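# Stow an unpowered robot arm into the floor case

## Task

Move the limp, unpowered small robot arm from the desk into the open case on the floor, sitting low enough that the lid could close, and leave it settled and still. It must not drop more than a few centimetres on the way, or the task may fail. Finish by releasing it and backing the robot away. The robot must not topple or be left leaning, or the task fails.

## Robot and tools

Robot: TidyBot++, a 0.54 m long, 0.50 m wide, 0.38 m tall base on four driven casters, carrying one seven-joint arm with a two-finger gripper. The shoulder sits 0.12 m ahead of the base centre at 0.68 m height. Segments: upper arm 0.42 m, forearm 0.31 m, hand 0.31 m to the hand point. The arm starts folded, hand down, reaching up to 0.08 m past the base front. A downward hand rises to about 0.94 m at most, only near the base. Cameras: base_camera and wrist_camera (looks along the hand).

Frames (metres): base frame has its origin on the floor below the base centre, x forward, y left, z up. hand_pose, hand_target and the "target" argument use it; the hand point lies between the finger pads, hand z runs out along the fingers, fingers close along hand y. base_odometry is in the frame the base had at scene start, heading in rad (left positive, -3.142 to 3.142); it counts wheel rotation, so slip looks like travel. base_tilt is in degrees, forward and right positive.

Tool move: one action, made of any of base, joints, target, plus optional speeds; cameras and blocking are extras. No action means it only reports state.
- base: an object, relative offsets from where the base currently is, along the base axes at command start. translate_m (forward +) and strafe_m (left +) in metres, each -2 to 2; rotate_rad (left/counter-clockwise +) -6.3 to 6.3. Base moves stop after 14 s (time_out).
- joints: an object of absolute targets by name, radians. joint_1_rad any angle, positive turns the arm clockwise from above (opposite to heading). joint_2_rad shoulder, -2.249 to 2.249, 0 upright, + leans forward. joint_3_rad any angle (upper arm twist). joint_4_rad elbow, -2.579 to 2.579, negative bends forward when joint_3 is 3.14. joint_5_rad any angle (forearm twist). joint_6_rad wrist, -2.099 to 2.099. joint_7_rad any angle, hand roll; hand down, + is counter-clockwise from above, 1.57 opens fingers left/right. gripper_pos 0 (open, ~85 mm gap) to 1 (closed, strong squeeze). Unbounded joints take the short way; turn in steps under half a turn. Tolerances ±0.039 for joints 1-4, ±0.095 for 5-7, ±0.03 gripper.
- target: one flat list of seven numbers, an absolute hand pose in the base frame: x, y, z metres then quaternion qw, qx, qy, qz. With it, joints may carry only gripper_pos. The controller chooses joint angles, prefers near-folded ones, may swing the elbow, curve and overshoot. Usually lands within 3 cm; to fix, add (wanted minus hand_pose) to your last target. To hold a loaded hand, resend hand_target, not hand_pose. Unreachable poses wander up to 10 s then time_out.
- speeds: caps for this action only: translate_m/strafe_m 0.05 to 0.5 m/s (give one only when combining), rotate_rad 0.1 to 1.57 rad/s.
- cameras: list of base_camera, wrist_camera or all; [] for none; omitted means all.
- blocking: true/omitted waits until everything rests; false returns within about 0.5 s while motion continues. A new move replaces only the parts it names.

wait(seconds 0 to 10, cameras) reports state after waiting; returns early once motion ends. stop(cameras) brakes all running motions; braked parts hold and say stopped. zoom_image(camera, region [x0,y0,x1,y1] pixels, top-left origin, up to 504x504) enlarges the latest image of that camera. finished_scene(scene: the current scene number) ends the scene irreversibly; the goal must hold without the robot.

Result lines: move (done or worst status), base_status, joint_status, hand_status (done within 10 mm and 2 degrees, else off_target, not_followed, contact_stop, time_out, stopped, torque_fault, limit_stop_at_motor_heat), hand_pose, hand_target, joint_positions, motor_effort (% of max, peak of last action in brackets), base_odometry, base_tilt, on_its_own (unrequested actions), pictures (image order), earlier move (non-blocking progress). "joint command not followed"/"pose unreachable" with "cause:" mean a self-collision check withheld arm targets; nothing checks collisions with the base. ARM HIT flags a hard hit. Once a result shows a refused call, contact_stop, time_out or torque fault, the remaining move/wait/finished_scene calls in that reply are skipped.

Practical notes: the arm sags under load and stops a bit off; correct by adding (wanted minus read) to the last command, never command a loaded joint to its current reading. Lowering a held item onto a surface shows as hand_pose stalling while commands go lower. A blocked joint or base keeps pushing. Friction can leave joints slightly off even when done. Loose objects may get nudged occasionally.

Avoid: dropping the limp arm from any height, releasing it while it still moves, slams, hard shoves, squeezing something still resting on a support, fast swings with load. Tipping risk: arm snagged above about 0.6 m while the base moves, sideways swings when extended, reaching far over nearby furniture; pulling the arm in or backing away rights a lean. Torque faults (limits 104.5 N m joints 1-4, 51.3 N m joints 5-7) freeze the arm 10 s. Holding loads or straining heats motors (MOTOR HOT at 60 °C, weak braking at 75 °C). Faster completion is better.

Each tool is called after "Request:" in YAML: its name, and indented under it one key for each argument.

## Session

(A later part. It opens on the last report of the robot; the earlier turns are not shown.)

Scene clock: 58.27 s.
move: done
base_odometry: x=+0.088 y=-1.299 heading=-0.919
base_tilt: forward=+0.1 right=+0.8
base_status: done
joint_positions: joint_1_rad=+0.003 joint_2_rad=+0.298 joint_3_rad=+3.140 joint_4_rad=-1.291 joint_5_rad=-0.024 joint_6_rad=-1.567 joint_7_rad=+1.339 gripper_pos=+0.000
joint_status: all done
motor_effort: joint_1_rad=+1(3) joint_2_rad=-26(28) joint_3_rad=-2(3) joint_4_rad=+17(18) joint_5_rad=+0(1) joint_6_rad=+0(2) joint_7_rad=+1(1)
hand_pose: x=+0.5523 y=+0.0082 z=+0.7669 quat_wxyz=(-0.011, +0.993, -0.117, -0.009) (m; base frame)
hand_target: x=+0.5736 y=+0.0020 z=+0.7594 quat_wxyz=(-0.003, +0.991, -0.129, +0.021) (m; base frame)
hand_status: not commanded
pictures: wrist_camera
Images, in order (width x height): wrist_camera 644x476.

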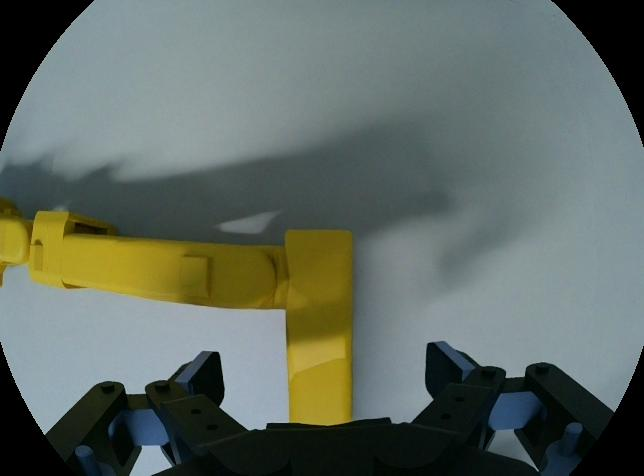

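Request:
move:
  joints: {"joint_2_rad": 0.318, "joint_4_rad": -1.318, "joint_6_rad": -1.47}
  cameras: ["wrist_camera"]

Request:
move:
  joints: {"gripper_pos": 0.6}
  cameras: ["wrist_camera"]

Scene clock: 59.03 s.
move: done
base_odometry: x=+0.088 y=-1.299 heading=-0.919
base_tilt: forward=+0.1 right=+0.7
base_status: not commanded
joint_positions: joint_1_rad=+0.003 joint_2_rad=+0.304 joint_3_rad=+3.140 joint_4_rad=-1.306 joint_5_rad=-0.024 joint_6_rad=-1.544 joint_7_rad=+1.339 gripper_pos=+0.000
joint_status: all done
motor_effort: joint_1_rad=+1(1) joint_2_rad=-27(27) joint_3_rad=-2(2) joint_4_rad=+17(18) joint_5_rad=+0(0) joint_6_rad=+0(1) joint_7_rad=+1(1)
hand_pose: x=+0.5553 y=+0.0082 z=+0.7599 quat_wxyz=(-0.012, +0.993, -0.117, -0.007) (m; base frame)
hand_target: x=+0.5753 y=+0.0020 z=+0.7499 quat_wxyz=(-0.003, +0.991, -0.129, +0.018) (m; base frame)
hand_status: not commanded
pictures: wrist_camera
Images, in order (width x height): wrist_camera 644x476.

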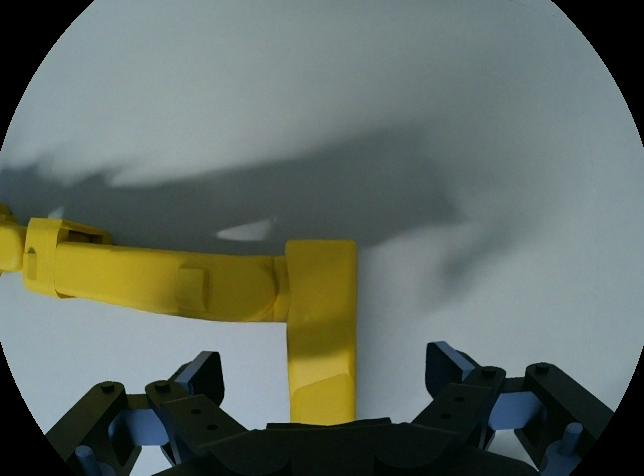

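Scene clock: 59.90 s.
move: done
base_odometry: x=+0.088 y=-1.299 heading=-0.919
base_tilt: forward=+0.1 right=+0.8
base_status: not commanded
joint_positions: joint_1_rad=+0.003 joint_2_rad=+0.304 joint_3_rad=+3.140 joint_4_rad=-1.306 joint_5_rad=-0.024 joint_6_rad=-1.544 joint_7_rad=+1.339 gripper_pos=+0.600
joint_status: all done
motor_effort: joint_1_rad=+1(1) joint_2_rad=-27(27) joint_3_rad=-3(3) joint_4_rad=+17(17) joint_5_rad=+0(0) joint_6_rad=+0(1) joint_7_rad=+0(1)
hand_pose: x=+0.5554 y=+0.0082 z=+0.7599 quat_wxyz=(-0.012, +0.993, -0.117, -0.007) (m; base frame)
hand_target: x=+0.5753 y=+0.0020 z=+0.7499 quat_wxyz=(-0.003, +0.991, -0.129, +0.018) (m; base frame)
hand_status: not commanded
pictures: wrist_camera
Images, in order (width x height): wrist_camera 644x476.

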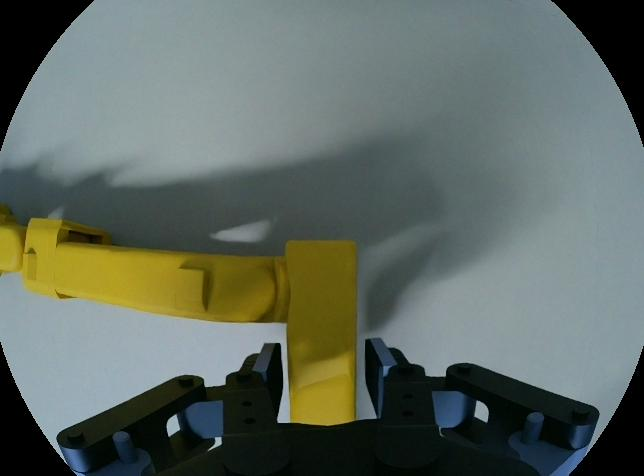

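Request:
move:
  joints: {"gripper_pos": 0.75}
  cameras: ["wrist_camera"]

Scene clock: 60.53 s.
move: done
base_odometry: x=+0.088 y=-1.299 heading=-0.919
base_tilt: forward=+0.1 right=+0.7
base_status: not commanded
joint_positions: joint_1_rad=+0.003 joint_2_rad=+0.304 joint_3_rad=+3.140 joint_4_rad=-1.306 joint_5_rad=-0.023 joint_6_rad=-1.543 joint_7_rad=+1.338 gripper_pos=+0.739
joint_status: all done
motor_effort: joint_1_rad=+1(2) joint_2_rad=-25(27) joint_3_rad=-2(3) joint_4_rad=+16(17) joint_5_rad=+0(2) joint_6_rad=+0(1) joint_7_rad=+1(2)
hand_pose: x=+0.5558 y=+0.0081 z=+0.7599 quat_wxyz=(-0.011, +0.993, -0.117, -0.007) (m; base frame)
hand_target: x=+0.5753 y=+0.0020 z=+0.7499 quat_wxyz=(-0.003, +0.991, -0.129, +0.018) (m; base frame)
hand_status: not commanded
pictures: wrist_camera
Images, in order (width x height): wrist_camera 644x476.

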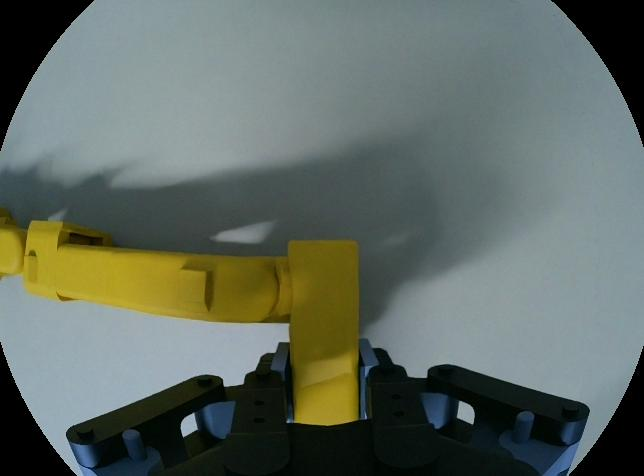

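Request:
move:
  joints: {"gripper_pos": 0.88}
  cameras: []

Request:
move:
  joints: {"joint_2_rad": 0.29, "joint_4_rad": -1.23, "joint_6_rad": -1.56}
  cameras: ["wrist_camera"]

Scene clock: 61.17 s.
move: off_target
base_odometry: x=+0.088 y=-1.299 heading=-0.919
base_tilt: forward=+0.1 right=+0.7
base_status: not commanded
joint_positions: joint_1_rad=+0.003 joint_2_rad=+0.304 joint_3_rad=+3.140 joint_4_rad=-1.306 joint_5_rad=-0.023 joint_6_rad=-1.542 joint_7_rad=+1.338 gripper_pos=+0.749
joint_status: gripper_pos off_target (ended at +0.749, target +0.880)
motor_effort: joint_1_rad=+1(1) joint_2_rad=-24(25) joint_3_rad=-2(3) joint_4_rad=+15(15) joint_5_rad=+0(1) joint_6_rad=+1(1) joint_7_rad=+1(1)
hand_pose: x=+0.5558 y=+0.0081 z=+0.7600 quat_wxyz=(-0.011, +0.993, -0.117, -0.006) (m; base frame)
hand_target: x=+0.5753 y=+0.0020 z=+0.7499 quat_wxyz=(-0.003, +0.991, -0.129, +0.018) (m; base frame)
hand_status: not commanded
pictures: none
No camera images: "cameras" was empty.

Scene clock: 62.07 s.
move: done
base_odometry: x=+0.088 y=-1.299 heading=-0.919
base_tilt: forward=+0.1 right=+0.8
base_status: not commanded
joint_positions: joint_1_rad=+0.003 joint_2_rad=+0.312 joint_3_rad=+3.140 joint_4_rad=-1.259 joint_5_rad=-0.019 joint_6_rad=-1.543 joint_7_rad=+1.338 gripper_pos=+0.749
joint_status: all done
motor_effort: joint_1_rad=+1(1) joint_2_rad=-32(35) joint_3_rad=-2(3) joint_4_rad=+21(23) joint_5_rad=-1(2) joint_6_rad=+1(3) joint_7_rad=+0(1)
hand_pose: x=+0.5709 y=+0.0067 z=+0.7711 quat_wxyz=(-0.011, +0.993, -0.117, +0.012) (m; base frame)
hand_target: x=+0.5724 y=+0.0020 z=+0.7903 quat_wxyz=(-0.004, +0.991, -0.129, +0.030) (m; base frame)
hand_status: not commanded
pictures: wrist_camera
Images, in order (width x height): wrist_camera 644x476.

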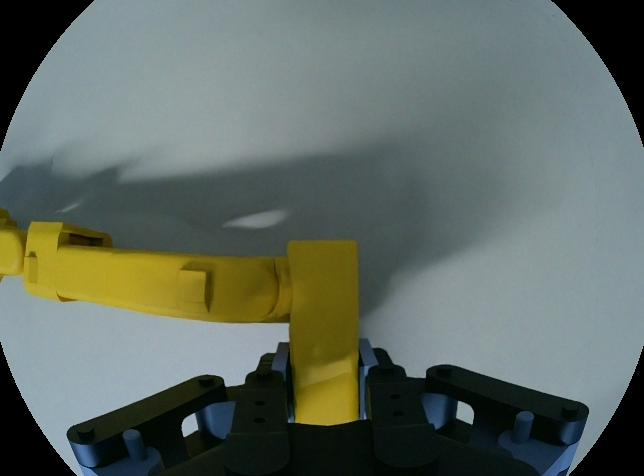

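Request:
move:
  joints: {"joint_2_rad": 0.27, "joint_4_rad": -1.11, "joint_6_rad": -1.72}
  cameras: ["wrist_camera"]

Request:
move:
  joints: {"joint_2_rad": 0.25, "joint_4_rad": -0.99, "joint_6_rad": -1.87}
  cameras: ["wrist_camera"]

Scene clock: 63.20 s.
move: done
base_odometry: x=+0.088 y=-1.299 heading=-0.919
base_tilt: forward=+0.1 right=+0.7
base_status: not commanded
joint_positions: joint_1_rad=+0.003 joint_2_rad=+0.299 joint_3_rad=+3.140 joint_4_rad=-1.138 joint_5_rad=-0.019 joint_6_rad=-1.647 joint_7_rad=+1.338 gripper_pos=+0.749
joint_status: all done
motor_effort: joint_1_rad=+1(1) joint_2_rad=-32(35) joint_3_rad=-2(3) joint_4_rad=+21(23) joint_5_rad=-2(2) joint_6_rad=+1(3) joint_7_rad=+0(1)
hand_pose: x=+0.5724 y=+0.0067 z=+0.8148 quat_wxyz=(-0.013, +0.993, -0.115, +0.027) (m; base frame)
hand_target: x=+0.5528 y=+0.0019 z=+0.8359 quat_wxyz=(-0.003, +0.991, -0.129, +0.021) (m; base frame)
hand_status: not commanded
pictures: wrist_camera
Images, in order (width x height): wrist_camera 644x476.

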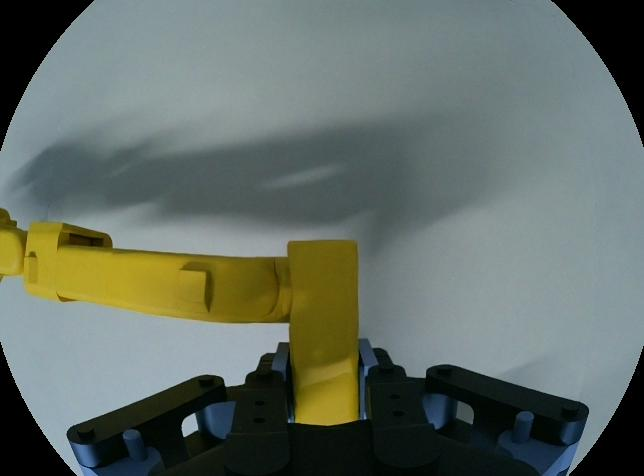

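Scene clock: 64.23 s.
move: done
base_odometry: x=+0.088 y=-1.299 heading=-0.919
base_tilt: forward=+0.1 right=+0.7
base_status: not commanded
joint_positions: joint_1_rad=+0.003 joint_2_rad=+0.279 joint_3_rad=+3.140 joint_4_rad=-1.018 joint_5_rad=-0.019 joint_6_rad=-1.793 joint_7_rad=+1.338 gripper_pos=+0.749
joint_status: all done
motor_effort: joint_1_rad=+1(1) joint_2_rad=-30(34) joint_3_rad=-2(3) joint_4_rad=+20(23) joint_5_rad=-2(2) joint_6_rad=+1(2) joint_7_rad=+0(1)
hand_pose: x=+0.5534 y=+0.0066 z=+0.8607 quat_wxyz=(-0.012, +0.993, -0.114, +0.025) (m; base frame)
hand_target: x=+0.5302 y=+0.0019 z=+0.8805 quat_wxyz=(-0.002, +0.991, -0.129, +0.016) (m; base frame)
hand_status: not commanded
pictures: wrist_camera
Images, in order (width x height): wrist_camera 644x476.

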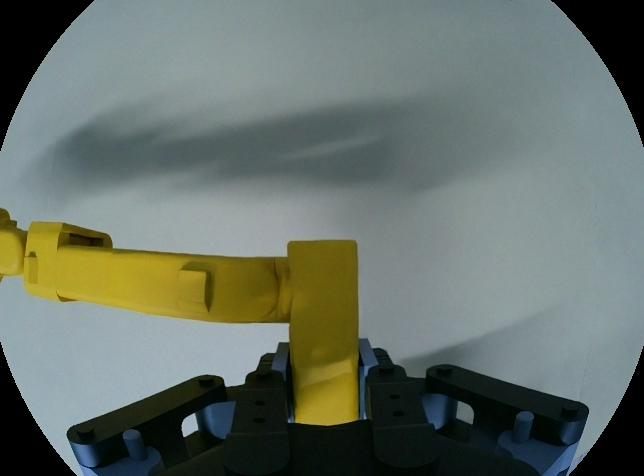

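Request:
move:
  base: {"translate_m": -0.6}
  speeds: {"translate_m": 0.35}
  cameras: ["wrist_camera"]

Request:
move:
  base: {"rotate_rad": 2.845}
  speeds: {"rotate_rad": 0.9}
  cameras: ["wrist_camera"]

Scene clock: 67.93 s.
move: done
base_odometry: x=-0.276 y=-0.822 heading=-0.919
base_tilt: forward=+0.1 right=+0.8
base_status: done
joint_positions: joint_1_rad=+0.002 joint_2_rad=+0.272 joint_3_rad=+3.140 joint_4_rad=-1.018 joint_5_rad=-0.019 joint_6_rad=-1.806 joint_7_rad=+1.338 gripper_pos=+0.749
joint_status: not commanded
motor_effort: joint_1_rad=+1(3) joint_2_rad=-30(35) joint_3_rad=-2(3) joint_4_rad=+20(21) joint_5_rad=-2(2) joint_6_rad=+1(2) joint_7_rad=+0(1)
hand_pose: x=+0.5482 y=+0.0069 z=+0.8637 quat_wxyz=(-0.012, +0.993, -0.114, +0.022) (m; base frame)
hand_target: x=+0.5302 y=+0.0019 z=+0.8805 quat_wxyz=(-0.002, +0.991, -0.129, +0.016) (m; base frame)
hand_status: not commanded
pictures: wrist_camera
Images, in order (width x height): wrist_camera 644x476.

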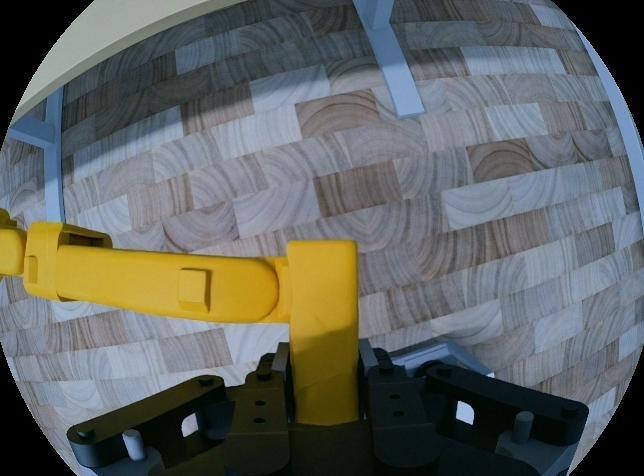

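Scene clock: 72.13 s.
move: done
base_odometry: x=-0.276 y=-0.822 heading=+1.926
base_tilt: forward=+0.1 right=+0.7
base_status: done
joint_positions: joint_1_rad=-0.004 joint_2_rad=+0.272 joint_3_rad=+3.140 joint_4_rad=-1.018 joint_5_rad=-0.012 joint_6_rad=-1.806 joint_7_rad=+1.338 gripper_pos=+0.749
joint_status: not commanded
motor_effort: joint_1_rad=+1(4) joint_2_rad=-30(31) joint_3_rad=-2(5) joint_4_rad=+20(21) joint_5_rad=-2(3) joint_6_rad=+1(1) joint_7_rad=+1(1)
hand_pose: x=+0.5481 y=+0.0074 z=+0.8636 quat_wxyz=(-0.009, +0.993, -0.112, +0.022) (m; base frame)
hand_target: x=+0.5302 y=+0.0019 z=+0.8805 quat_wxyz=(-0.002, +0.991, -0.129, +0.016) (m; base frame)
hand_status: not commanded
pictures: wrist_camera
Images, in order (width x height): wrist_camera 644x476.

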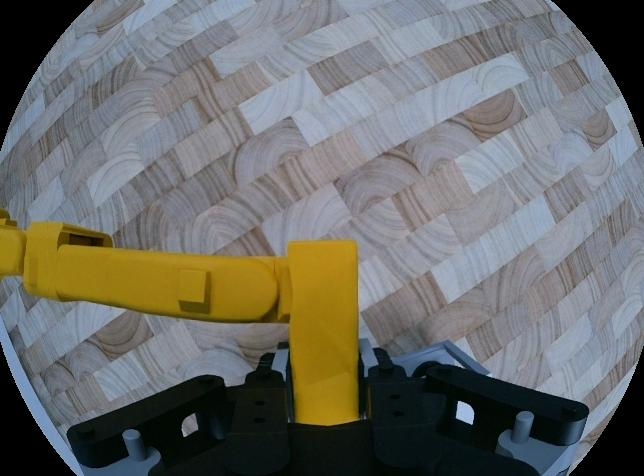

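Request:
move:
  base: {"translate_m": 1.65, "strafe_m": -0.725}
  speeds: {"translate_m": 0.4}

Scene clock: 77.87 s.
move: done
base_odometry: x=-0.170 y=+0.977 heading=+1.926
base_tilt: forward=+0.2 right=+0.7
base_status: done
joint_positions: joint_1_rad=-0.004 joint_2_rad=+0.274 joint_3_rad=+3.140 joint_4_rad=-1.017 joint_5_rad=-0.012 joint_6_rad=-1.807 joint_7_rad=+1.338 gripper_pos=+0.749
joint_status: not commanded
motor_effort: joint_1_rad=+1(2) joint_2_rad=-30(32) joint_3_rad=-3(3) joint_4_rad=+20(21) joint_5_rad=-1(2) joint_6_rad=+1(2) joint_7_rad=+1(1)
hand_pose: x=+0.5484 y=+0.0073 z=+0.8624 quat_wxyz=(-0.009, +0.993, -0.112, +0.020) (m; base frame)
hand_target: x=+0.5302 y=+0.0019 z=+0.8805 quat_wxyz=(-0.002, +0.991, -0.129, +0.016) (m; base frame)
hand_status: not commanded
pictures: base_camera, wrist_camera
Images, in order (width x height): base_camera 644x364, wrist_camera 644x476.

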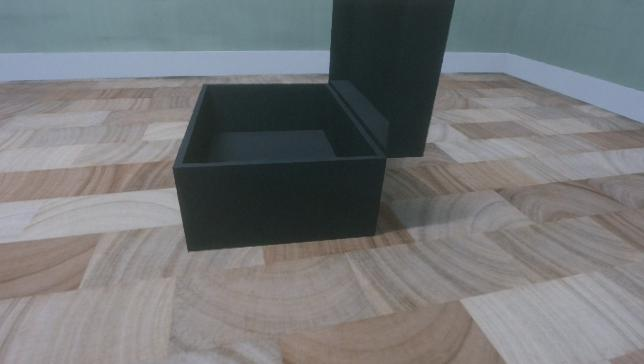

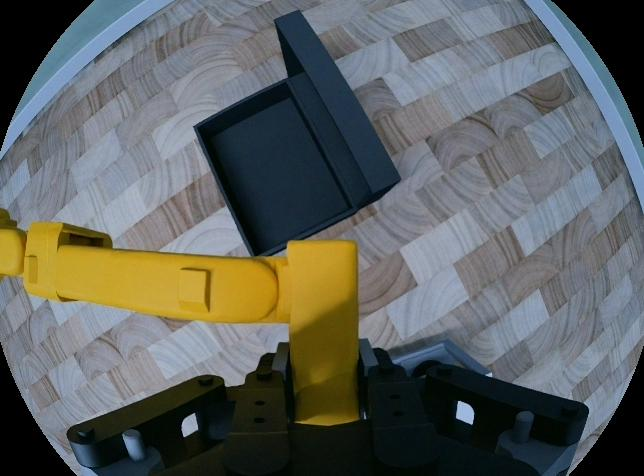

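Request:
move:
  base: {"translate_m": 0.283}
  speeds: {"translate_m": 0.3}

Scene clock: 80.03 s.
move: done
base_odometry: x=-0.269 y=+1.243 heading=+1.926
base_tilt: forward=+0.2 right=+0.8
base_status: done
joint_positions: joint_1_rad=-0.004 joint_2_rad=+0.276 joint_3_rad=+3.140 joint_4_rad=-1.017 joint_5_rad=-0.012 joint_6_rad=-1.809 joint_7_rad=+1.338 gripper_pos=+0.749
joint_status: not commanded
motor_effort: joint_1_rad=+1(3) joint_2_rad=-30(33) joint_3_rad=-2(3) joint_4_rad=+20(21) joint_5_rad=-2(2) joint_6_rad=+1(2) joint_7_rad=+0(1)
hand_pose: x=+0.5484 y=+0.0073 z=+0.8616 quat_wxyz=(-0.008, +0.994, -0.112, +0.019) (m; base frame)
hand_target: x=+0.5302 y=+0.0019 z=+0.8805 quat_wxyz=(-0.002, +0.991, -0.129, +0.016) (m; base frame)
hand_status: not commanded
pictures: base_camera, wrist_camera
Images, in order (width x height): base_camera 644x364, wrist_camera 644x476.

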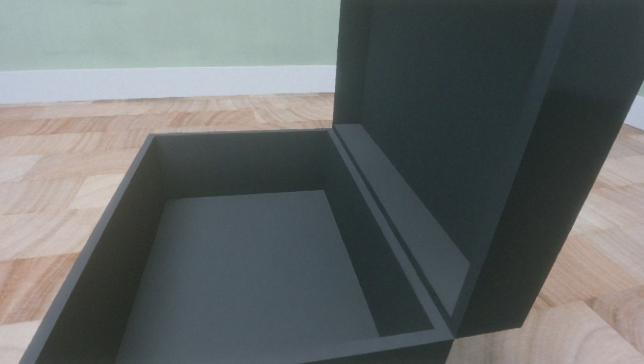

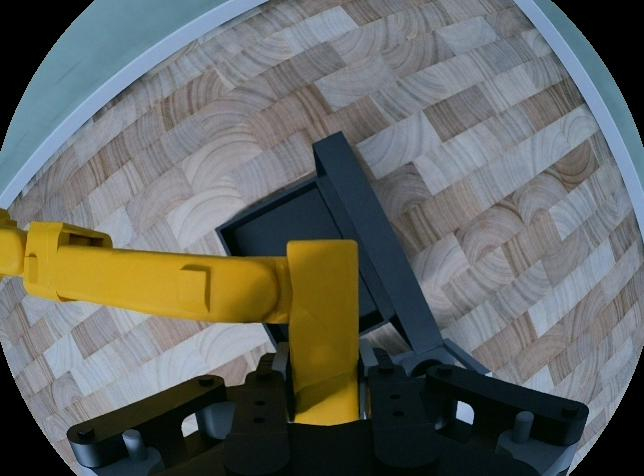

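Request:
move:
  base: {"strafe_m": -0.008}
  joints: {"joint_2_rad": 0.40, "joint_4_rad": -1.45, "joint_6_rad": -1.18}
  cameras: ["wrist_camera"]

Request:
move:
  joints: {"joint_2_rad": 0.51, "joint_4_rad": -1.628, "joint_6_rad": -0.89}
  cameras: ["wrist_camera"]

Request:
move:
  joints: {"joint_2_rad": 0.675, "joint_4_rad": -1.73, "joint_6_rad": -0.63}

Scene clock: 82.87 s.
move: done
base_odometry: x=-0.261 y=+1.245 heading=+1.926
base_tilt: forward=+0.1 right=+0.7
base_status: done
joint_positions: joint_1_rad=+0.000 joint_2_rad=+0.426 joint_3_rad=+3.141 joint_4_rad=-1.457 joint_5_rad=-0.011 joint_6_rad=-1.258 joint_7_rad=+1.338 gripper_pos=+0.749
joint_status: all done
motor_effort: joint_1_rad=+1(5) joint_2_rad=-36(39) joint_3_rad=-2(5) joint_4_rad=+20(23) joint_5_rad=-1(3) joint_6_rad=+0(2) joint_7_rad=+0(1)
hand_pose: x=+0.5923 y=+0.0053 z=+0.6572 quat_wxyz=(-0.006, +0.993, -0.117, +0.000) (m; base frame)
hand_target: x=+0.6197 y=+0.0021 z=+0.6734 quat_wxyz=(-0.008, +0.990, -0.129, +0.055) (m; base frame)
hand_status: not commanded
pictures: wrist_camera
Images, in order (width x height): wrist_camera 644x476.

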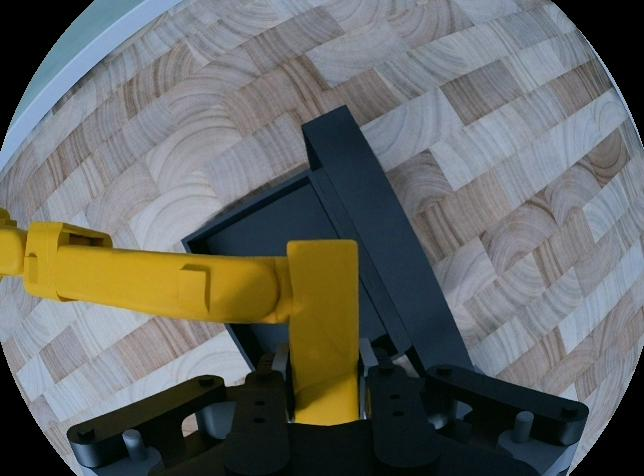

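Scene clock: 84.33 s.
move: done
base_odometry: x=-0.261 y=+1.245 heading=+1.926
base_tilt: forward=+0.2 right=+0.8
base_status: not commanded
joint_positions: joint_1_rad=+0.000 joint_2_rad=+0.539 joint_3_rad=+3.141 joint_4_rad=-1.638 joint_5_rad=-0.011 joint_6_rad=-0.967 joint_7_rad=+1.338 gripper_pos=+0.749
joint_status: all done
motor_effort: joint_1_rad=+1(1) joint_2_rad=-37(42) joint_3_rad=-2(3) joint_4_rad=+17(21) joint_5_rad=-1(2) joint_6_rad=+0(1) joint_7_rad=+1(1)
hand_pose: x=+0.5922 y=+0.0049 z=+0.5522 quat_wxyz=(-0.005, +0.993, -0.118, -0.002) (m; base frame)
hand_target: x=+0.6248 y=+0.0021 z=+0.5708 quat_wxyz=(-0.008, +0.990, -0.129, +0.056) (m; base frame)
hand_status: not commanded
pictures: wrist_camera
Images, in order (width x height): wrist_camera 644x476.

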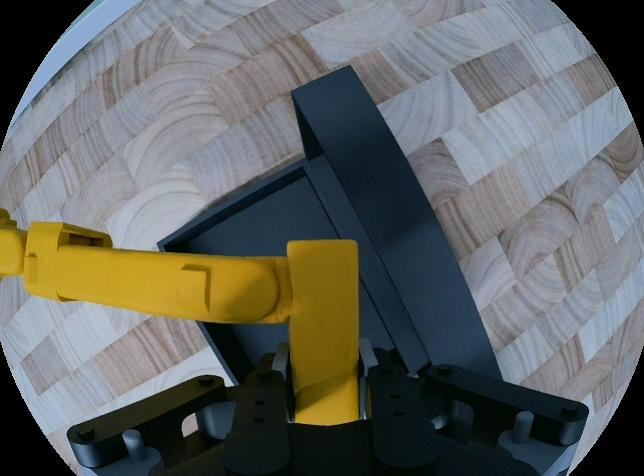

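Scene clock: 85.80 s.
move: done
base_odometry: x=-0.261 y=+1.245 heading=+1.926
base_tilt: forward=+0.1 right=+0.7
base_status: not commanded
joint_positions: joint_1_rad=+0.000 joint_2_rad=+0.705 joint_3_rad=+3.141 joint_4_rad=-1.737 joint_5_rad=-0.011 joint_6_rad=-0.706 joint_7_rad=+1.338 gripper_pos=+0.749
joint_status: all done
motor_effort: joint_1_rad=+1(1) joint_2_rad=-39(44) joint_3_rad=-2(3) joint_4_rad=+13(18) joint_5_rad=-1(2) joint_6_rad=+0(2) joint_7_rad=+0(1)
hand_pose: x=+0.5921 y=+0.0043 z=+0.4505 quat_wxyz=(-0.004, +0.993, -0.120, -0.004) (m; base frame)
hand_target: x=+0.6262 y=+0.0022 z=+0.4679 quat_wxyz=(-0.007, +0.990, -0.129, +0.053) (m; base frame)
hand_status: not commanded
pictures: base_camera, wrist_camera
Images, in order (width x height): base_camera 644x364, wrist_camera 644x476.

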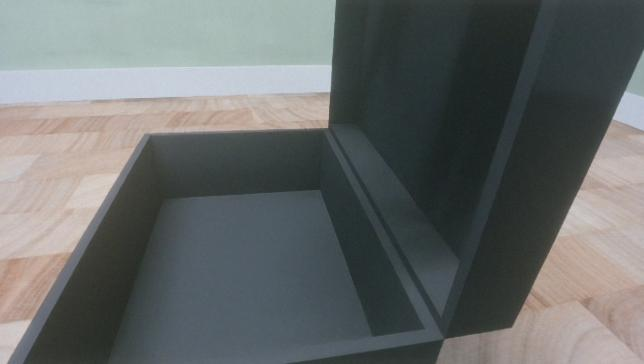

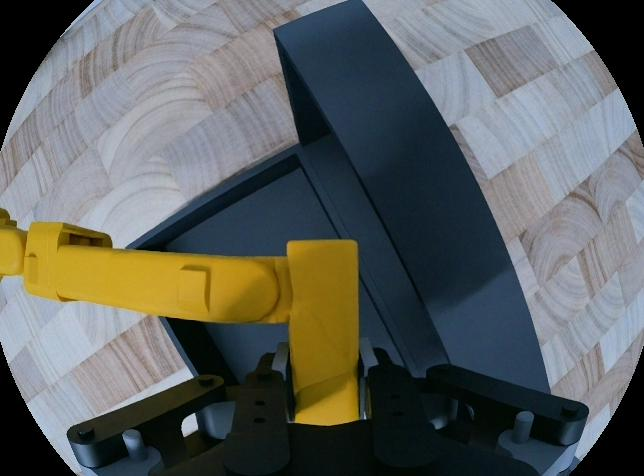

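Request:
move:
  joints: {"joint_2_rad": 0.88, "joint_4_rad": -1.765, "joint_6_rad": -0.40}
  cameras: ["wrist_camera"]

Request:
move:
  joints: {"joint_2_rad": 1.09, "joint_4_rad": -1.715, "joint_6_rad": -0.24}

Scene clock: 87.90 s.
move: done
base_odometry: x=-0.261 y=+1.245 heading=+1.926
base_tilt: forward=+0.1 right=+0.8
base_status: not commanded
joint_positions: joint_1_rad=-0.008 joint_2_rad=+0.900 joint_3_rad=+3.136 joint_4_rad=-1.764 joint_5_rad=-0.011 joint_6_rad=-0.480 joint_7_rad=+1.338 gripper_pos=+0.750
joint_status: all done
motor_effort: joint_1_rad=+2(5) joint_2_rad=-41(44) joint_3_rad=-2(4) joint_4_rad=+10(14) joint_5_rad=+0(1) joint_6_rad=+1(2) joint_7_rad=+1(1)
hand_pose: x=+0.5926 y=+0.0098 z=+0.3532 quat_wxyz=(-0.005, +0.993, -0.115, -0.001) (m; base frame)
hand_target: x=+0.6231 y=+0.0022 z=+0.3637 quat_wxyz=(-0.007, +0.990, -0.129, +0.048) (m; base frame)
hand_status: not commanded
pictures: wrist_camera
Images, in order (width x height): wrist_camera 644x476.

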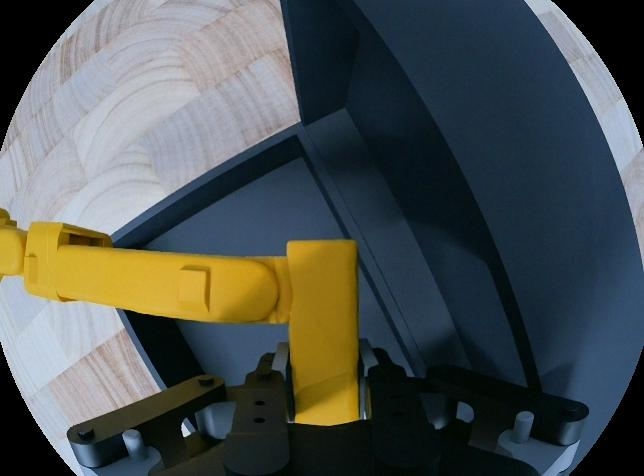

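Scene clock: 89.33 s.
move: done
base_odometry: x=-0.261 y=+1.245 heading=+1.926
base_tilt: forward=+0.1 right=+0.8
base_status: not commanded
joint_positions: joint_1_rad=-0.005 joint_2_rad=+1.084 joint_3_rad=+3.143 joint_4_rad=-1.730 joint_5_rad=-0.009 joint_6_rad=-0.316 joint_7_rad=+1.338 gripper_pos=+0.750
joint_status: all done
motor_effort: joint_1_rad=+1(6) joint_2_rad=-35(45) joint_3_rad=-4(6) joint_4_rad=+8(11) joint_5_rad=+0(2) joint_6_rad=+1(3) joint_7_rad=+1(1)
hand_pose: x=+0.5955 y=+0.0042 z=+0.2698 quat_wxyz=(-0.002, +0.993, -0.118, +0.006) (m; base frame)
hand_target: x=+0.6259 y=+0.0023 z=+0.2699 quat_wxyz=(-0.007, +0.990, -0.130, +0.048) (m; base frame)
hand_status: not commanded
pictures: base_camera, wrist_camera
Images, in order (width x height): base_camera 644x364, wrist_camera 644x476.

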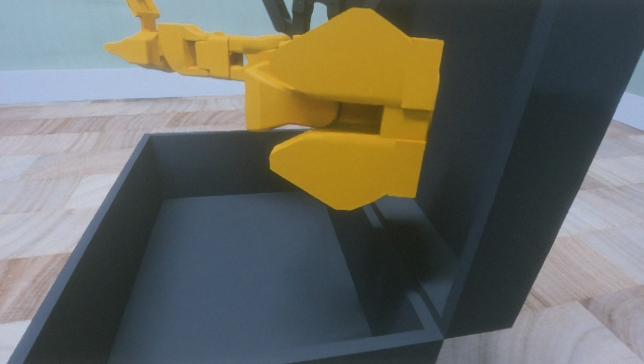

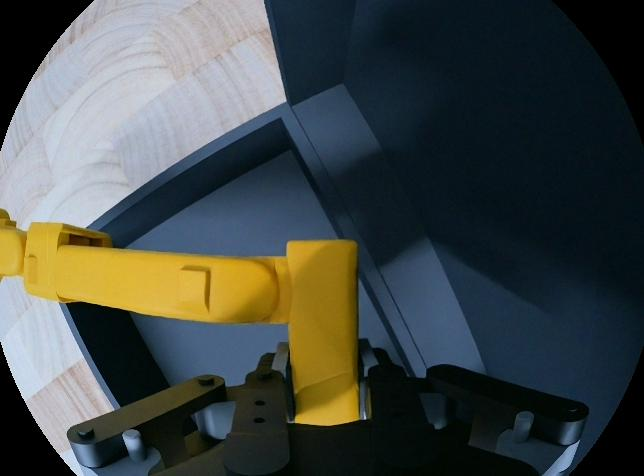

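Request:
move:
  base: {"strafe_m": 0.02}
  joints: {"joint_2_rad": 1.24, "joint_4_rad": -1.64, "joint_6_rad": -0.17}

Scene clock: 91.77 s.
move: off_target
base_odometry: x=-0.280 y=+1.239 heading=+1.926
base_tilt: forward=+0.1 right=+0.7
base_status: done
joint_positions: joint_1_rad=+0.004 joint_2_rad=+1.117 joint_3_rad=+3.150 joint_4_rad=-1.650 joint_5_rad=-0.009 joint_6_rad=-0.245 joint_7_rad=+1.338 gripper_pos=+0.750
joint_status: joint_2_rad off_target (ended at +1.117, target +1.240); the others done
motor_effort: joint_1_rad=+1(2) joint_2_rad=-20(37) joint_3_rad=-3(6) joint_4_rad=+7(9) joint_5_rad=-1(1) joint_6_rad=+1(2) joint_7_rad=+1(2)
hand_pose: x=+0.6523 y=-0.0056 z=+0.2648 quat_wxyz=(-0.005, +0.990, -0.124, +0.064) (m; base frame)
hand_target: x=+0.6267 y=+0.0023 z=+0.2048 quat_wxyz=(-0.007, +0.990, -0.130, +0.045) (m; base frame)
hand_status: not commanded
pictures: base_camera, wrist_camera
Images, in order (width x height): base_camera 644x364, wrist_camera 644x476.

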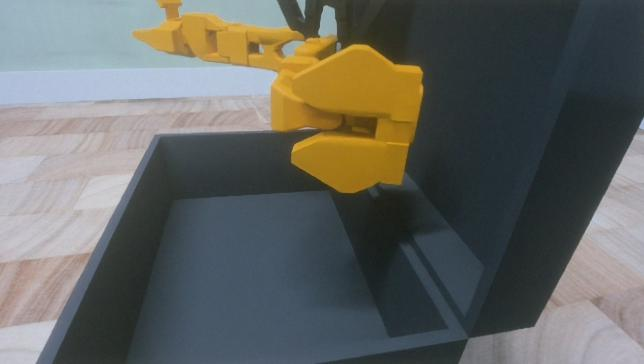

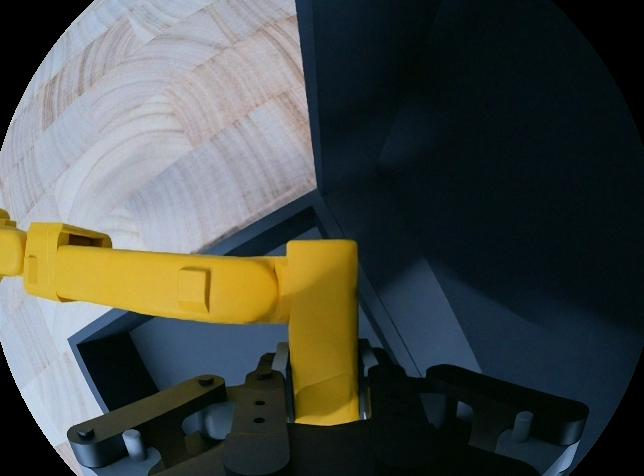

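Request:
zoom_image:
  camera: "base_camera"
  region: [140, 0, 540, 340]

Request:
zoom_image:
  camera: "wrist_camera"
  region: [200, 150, 644, 476]

Scaled by 1.260.

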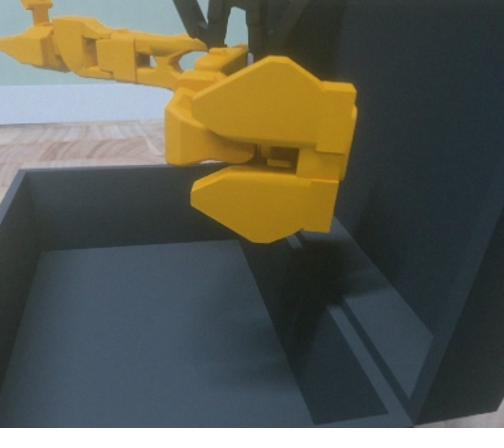

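Scaled by 1.135.

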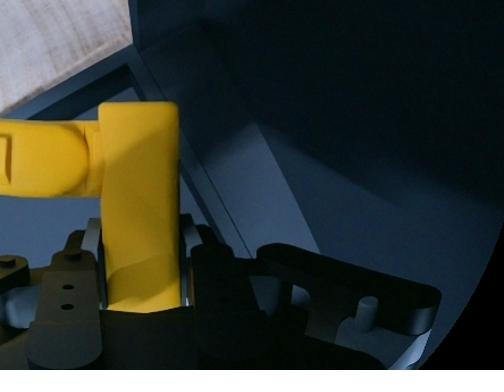

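Request:
move:
  base: {"strafe_m": 0.05}
  speeds: {"strafe_m": 0.1}

Scene clock: 94.87 s.
move: done
base_odometry: x=-0.327 y=+1.221 heading=+1.926
base_tilt: forward=+0.1 right=+0.7
base_status: done
joint_positions: joint_1_rad=-0.003 joint_2_rad=+1.265 joint_3_rad=+3.142 joint_4_rad=-1.645 joint_5_rad=-0.009 joint_6_rad=-0.223 joint_7_rad=+1.337 gripper_pos=+0.750
joint_status: not commanded
on_its_own: joint_2_rad moved +0.147 to your old target +1.240
motor_effort: joint_1_rad=+1(7) joint_2_rad=-44(50) joint_3_rad=-3(11) joint_4_rad=+5(8) joint_5_rad=+0(2) joint_6_rad=+1(2) joint_7_rad=+0(3)
hand_pose: x=+0.5955 y=+0.0035 z=+0.1914 quat_wxyz=(-0.001, +0.993, -0.119, +0.005) (m; base frame)
hand_target: x=+0.6267 y=+0.0023 z=+0.2048 quat_wxyz=(-0.007, +0.990, -0.130, +0.045) (m; base frame)
hand_status: not commanded
pictures: base_camera, wrist_camera
Images, in order (width x height): base_camera 644x364, wrist_camera 644x476.

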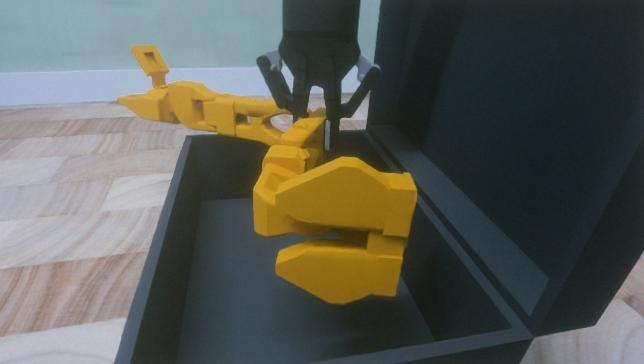

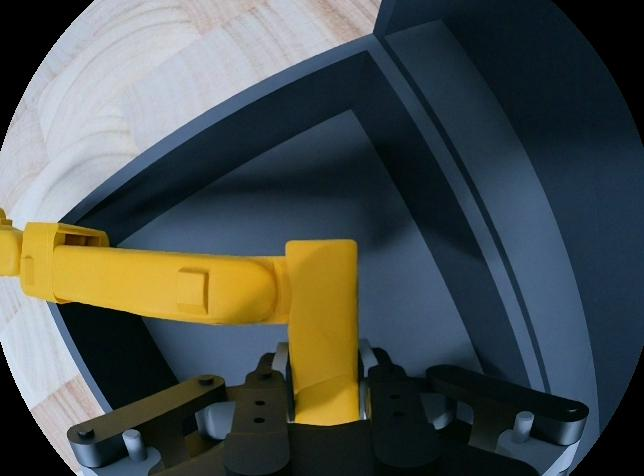

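Request:
move:
  joints: {"joint_2_rad": 0.90, "joint_4_rad": -1.74, "joint_6_rad": -0.50}
  cameras: []

Request:
move:
  joints: {"joint_2_rad": 0.51, "joint_4_rad": -1.6, "joint_6_rad": -1.03}

Scene clock: 98.67 s.
move: done
base_odometry: x=-0.327 y=+1.221 heading=+1.926
base_tilt: forward=+0.1 right=+0.7
base_status: not commanded
joint_positions: joint_1_rad=-0.003 joint_2_rad=+0.930 joint_3_rad=+3.142 joint_4_rad=-1.738 joint_5_rad=-0.009 joint_6_rad=-0.425 joint_7_rad=+1.337 gripper_pos=+0.750
joint_status: all done
motor_effort: joint_1_rad=+1(1) joint_2_rad=-42(48) joint_3_rad=-3(4) joint_4_rad=+10(12) joint_5_rad=-1(1) joint_6_rad=+1(3) joint_7_rad=+0(1)
hand_pose: x=+0.6149 y=+0.0041 z=+0.3427 quat_wxyz=(-0.005, +0.993, -0.119, +0.024) (m; base frame)
hand_target: x=+0.6002 y=+0.0022 z=+0.3564 quat_wxyz=(-0.001, +0.992, -0.130, +0.001) (m; base frame)
hand_status: not commanded
pictures: none
No camera images: "cameras" was empty.

Scene clock: 100.33 s.
move: done
base_odometry: x=-0.327 y=+1.221 heading=+1.926
base_tilt: forward=+0.1 right=+0.7
base_status: not commanded
joint_positions: joint_1_rad=-0.003 joint_2_rad=+0.538 joint_3_rad=+3.142 joint_4_rad=-1.624 joint_5_rad=-0.009 joint_6_rad=-0.951 joint_7_rad=+1.337 gripper_pos=+0.750
joint_status: all done
motor_effort: joint_1_rad=+1(1) joint_2_rad=-37(46) joint_3_rad=-3(4) joint_4_rad=+18(18) joint_5_rad=-1(1) joint_6_rad=+1(2) joint_7_rad=+0(1)
hand_pose: x=+0.6044 y=+0.0052 z=+0.5569 quat_wxyz=(-0.005, +0.993, -0.117, +0.014) (m; base frame)
hand_target: x=+0.5946 y=+0.0021 z=+0.5763 quat_wxyz=(+0.000, +0.992, -0.129, +0.001) (m; base frame)
hand_status: not commanded
pictures: base_camera, wrist_camera
Images, in order (width x height): base_camera 644x364, wrist_camera 644x476.

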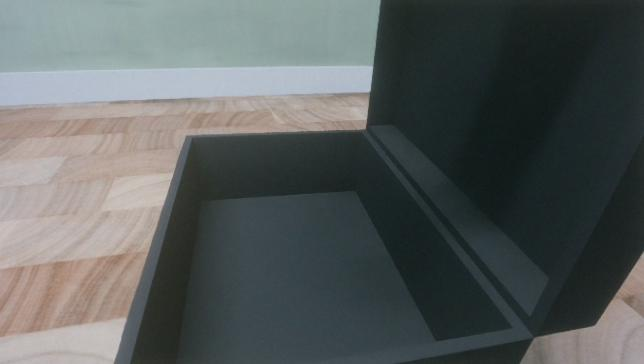

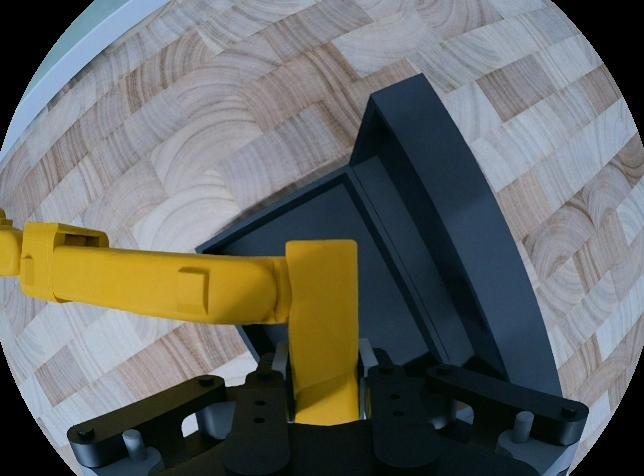

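Request:
move:
  base: {"strafe_m": 0.75}
  cameras: []

Request:
move:
  base: {"rotate_rad": 0.151}
  joints: {"joint_7_rad": 0.8}

Scene clock: 103.27 s.
move: done
base_odometry: x=-1.031 y=+0.961 heading=+1.926
base_tilt: forward=+0.1 right=+0.7
base_status: done
joint_positions: joint_1_rad=-0.003 joint_2_rad=+0.538 joint_3_rad=+3.142 joint_4_rad=-1.624 joint_5_rad=-0.009 joint_6_rad=-0.955 joint_7_rad=+1.337 gripper_pos=+0.750
joint_status: not commanded
motor_effort: joint_1_rad=+1(4) joint_2_rad=-37(39) joint_3_rad=-3(5) joint_4_rad=+18(18) joint_5_rad=-1(2) joint_6_rad=+1(1) joint_7_rad=+1(1)
hand_pose: x=+0.6033 y=+0.0050 z=+0.5569 quat_wxyz=(-0.005, +0.993, -0.117, +0.012) (m; base frame)
hand_target: x=+0.5946 y=+0.0021 z=+0.5763 quat_wxyz=(+0.000, +0.992, -0.129, +0.001) (m; base frame)
hand_status: not commanded
pictures: none
No camera images: "cameras" was empty.

Scene clock: 104.50 s.
move: done
base_odometry: x=-1.031 y=+0.960 heading=+2.078
base_tilt: forward=+0.1 right=+0.7
base_status: done
joint_positions: joint_1_rad=-0.004 joint_2_rad=+0.538 joint_3_rad=+3.136 joint_4_rad=-1.624 joint_5_rad=-0.009 joint_6_rad=-0.960 joint_7_rad=+0.838 gripper_pos=+0.750
joint_status: all done
motor_effort: joint_1_rad=+1(6) joint_2_rad=-38(39) joint_3_rad=-1(5) joint_4_rad=+18(18) joint_5_rad=-1(3) joint_6_rad=+1(2) joint_7_rad=+1(2)
hand_pose: x=+0.6015 y=+0.0084 z=+0.5569 quat_wxyz=(-0.008, +0.934, -0.356, +0.007) (m; base frame)
hand_target: x=+0.5946 y=+0.0021 z=+0.5763 quat_wxyz=(-0.001, +0.927, -0.375, +0.001) (m; base frame)
hand_status: not commanded
pictures: base_camera, wrist_camera
Images, in order (width x height): base_camera 644x364, wrist_camera 644x476.

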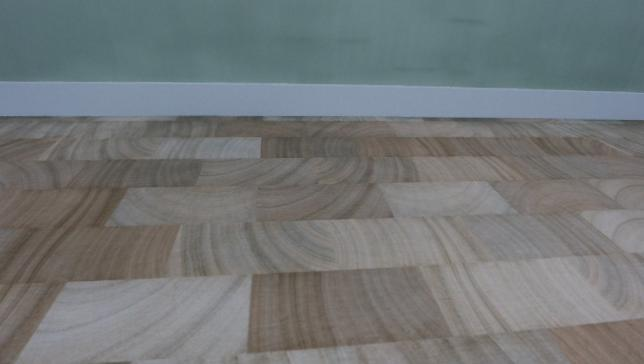

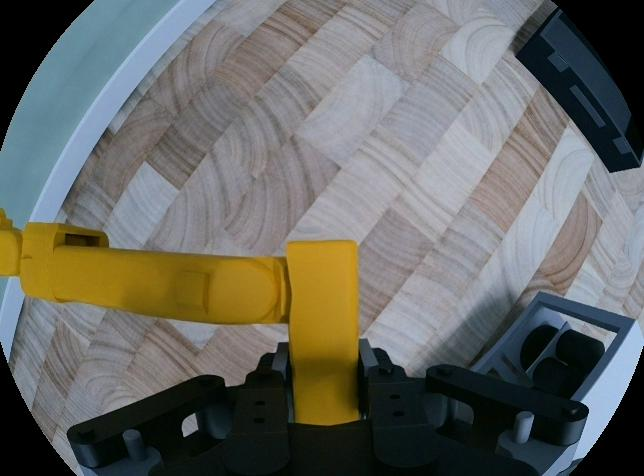

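Request:
move:
  base: {"translate_m": 0.28}
  speeds: {"translate_m": 0.15}
  cameras: ["wrist_camera"]

Request:
move:
  base: {"translate_m": 0.06}
  speeds: {"translate_m": 0.1}
  cameras: ["wrist_camera"]

Scene clock: 107.07 s.
move: done
base_odometry: x=-1.167 y=+1.205 heading=+2.079
base_tilt: forward=+0.1 right=+0.8
base_status: done
joint_positions: joint_1_rad=-0.004 joint_2_rad=+0.538 joint_3_rad=+3.136 joint_4_rad=-1.621 joint_5_rad=-0.009 joint_6_rad=-0.968 joint_7_rad=+0.838 gripper_pos=+0.750
joint_status: not commanded
motor_effort: joint_1_rad=+1(3) joint_2_rad=-38(40) joint_3_rad=-2(4) joint_4_rad=+18(19) joint_5_rad=-1(2) joint_6_rad=+1(3) joint_7_rad=+1(1)
hand_pose: x=+0.6005 y=+0.0082 z=+0.5574 quat_wxyz=(-0.007, +0.934, -0.356, +0.005) (m; base frame)
hand_target: x=+0.5946 y=+0.0021 z=+0.5763 quat_wxyz=(-0.001, +0.927, -0.375, +0.001) (m; base frame)
hand_status: not commanded
pictures: wrist_camera
Images, in order (width x height): wrist_camera 644x476.

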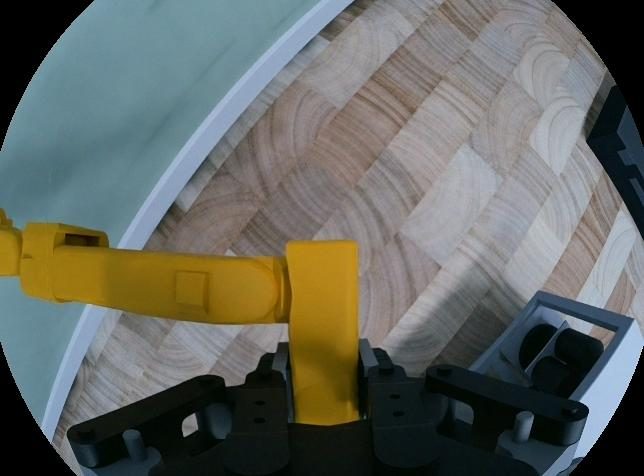

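Scene clock: 108.20 s.
move: done
base_odometry: x=-1.196 y=+1.258 heading=+2.080
base_tilt: forward=+0.1 right=+0.7
base_status: done
joint_positions: joint_1_rad=-0.003 joint_2_rad=+0.539 joint_3_rad=+3.136 joint_4_rad=-1.623 joint_5_rad=-0.006 joint_6_rad=-0.983 joint_7_rad=+0.838 gripper_pos=+0.750
joint_status: not commanded
motor_effort: joint_1_rad=+1(2) joint_2_rad=-38(40) joint_3_rad=-2(4) joint_4_rad=+19(22) joint_5_rad=-1(3) joint_6_rad=+2(6) joint_7_rad=+0(1)
hand_pose: x=+0.5948 y=+0.0072 z=+0.5564 quat_wxyz=(-0.003, +0.934, -0.356, -0.003) (m; base frame)
hand_target: x=+0.5946 y=+0.0021 z=+0.5763 quat_wxyz=(-0.001, +0.927, -0.375, +0.001) (m; base frame)
hand_status: not commanded
pictures: wrist_camera
Images, in order (width x height): wrist_camera 644x476.

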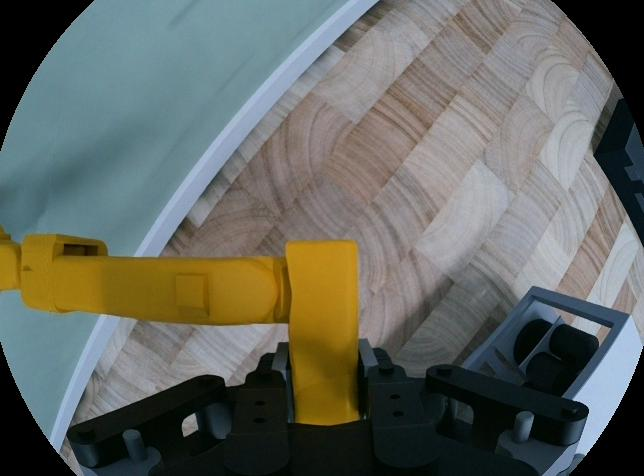

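Request:
move:
  base: {"translate_m": 0.06}
  speeds: {"translate_m": 0.1}
  cameras: ["wrist_camera"]

Scene clock: 109.43 s.
move: done
base_odometry: x=-1.226 y=+1.310 heading=+2.080
base_tilt: forward=+0.1 right=+0.7
base_status: done
joint_positions: joint_1_rad=-0.003 joint_2_rad=+0.540 joint_3_rad=+3.136 joint_4_rad=-1.627 joint_5_rad=-0.006 joint_6_rad=-0.993 joint_7_rad=+0.838 gripper_pos=+0.750
joint_status: not commanded
motor_effort: joint_1_rad=+1(2) joint_2_rad=-38(40) joint_3_rad=-2(4) joint_4_rad=+19(22) joint_5_rad=-2(3) joint_6_rad=+2(5) joint_7_rad=+0(1)
hand_pose: x=+0.5898 y=+0.0071 z=+0.5550 quat_wxyz=(+0.000, +0.934, -0.356, -0.010) (m; base frame)
hand_target: x=+0.5946 y=+0.0021 z=+0.5763 quat_wxyz=(-0.001, +0.927, -0.375, +0.001) (m; base frame)
hand_status: not commanded
pictures: wrist_camera
Images, in order (width x height): wrist_camera 644x476.

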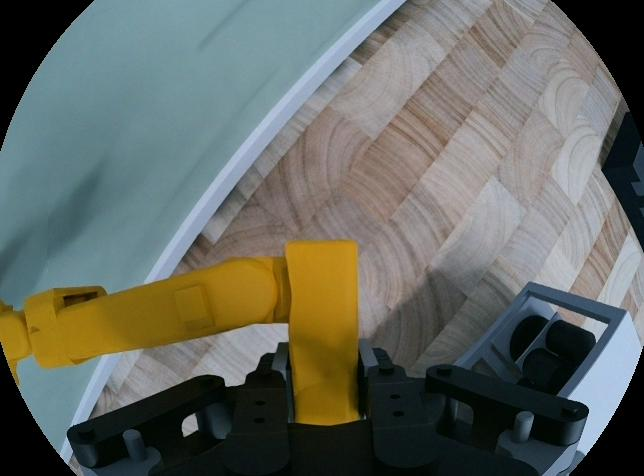

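Request:
move:
  base: {"translate_m": 0.08}
  speeds: {"translate_m": 0.1}
  cameras: ["wrist_camera"]

Scene clock: 110.80 s.
move: done
base_odometry: x=-1.265 y=+1.380 heading=+2.081
base_tilt: forward=+0.1 right=+0.7
base_status: done
joint_positions: joint_1_rad=-0.003 joint_2_rad=+0.540 joint_3_rad=+3.136 joint_4_rad=-1.625 joint_5_rad=-0.006 joint_6_rad=-0.996 joint_7_rad=+0.838 gripper_pos=+0.750
joint_status: not commanded
motor_effort: joint_1_rad=+1(2) joint_2_rad=-37(39) joint_3_rad=-3(3) joint_4_rad=+18(21) joint_5_rad=-2(3) joint_6_rad=+1(5) joint_7_rad=+0(1)
hand_pose: x=+0.5896 y=+0.0069 z=+0.5555 quat_wxyz=(+0.000, +0.934, -0.356, -0.010) (m; base frame)
hand_target: x=+0.5946 y=+0.0021 z=+0.5763 quat_wxyz=(-0.001, +0.927, -0.375, +0.001) (m; base frame)
hand_status: not commanded
pictures: wrist_camera
Images, in order (width x height): wrist_camera 644x476.

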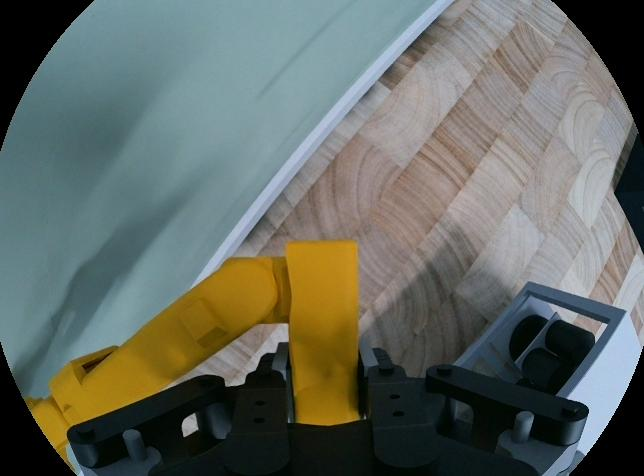

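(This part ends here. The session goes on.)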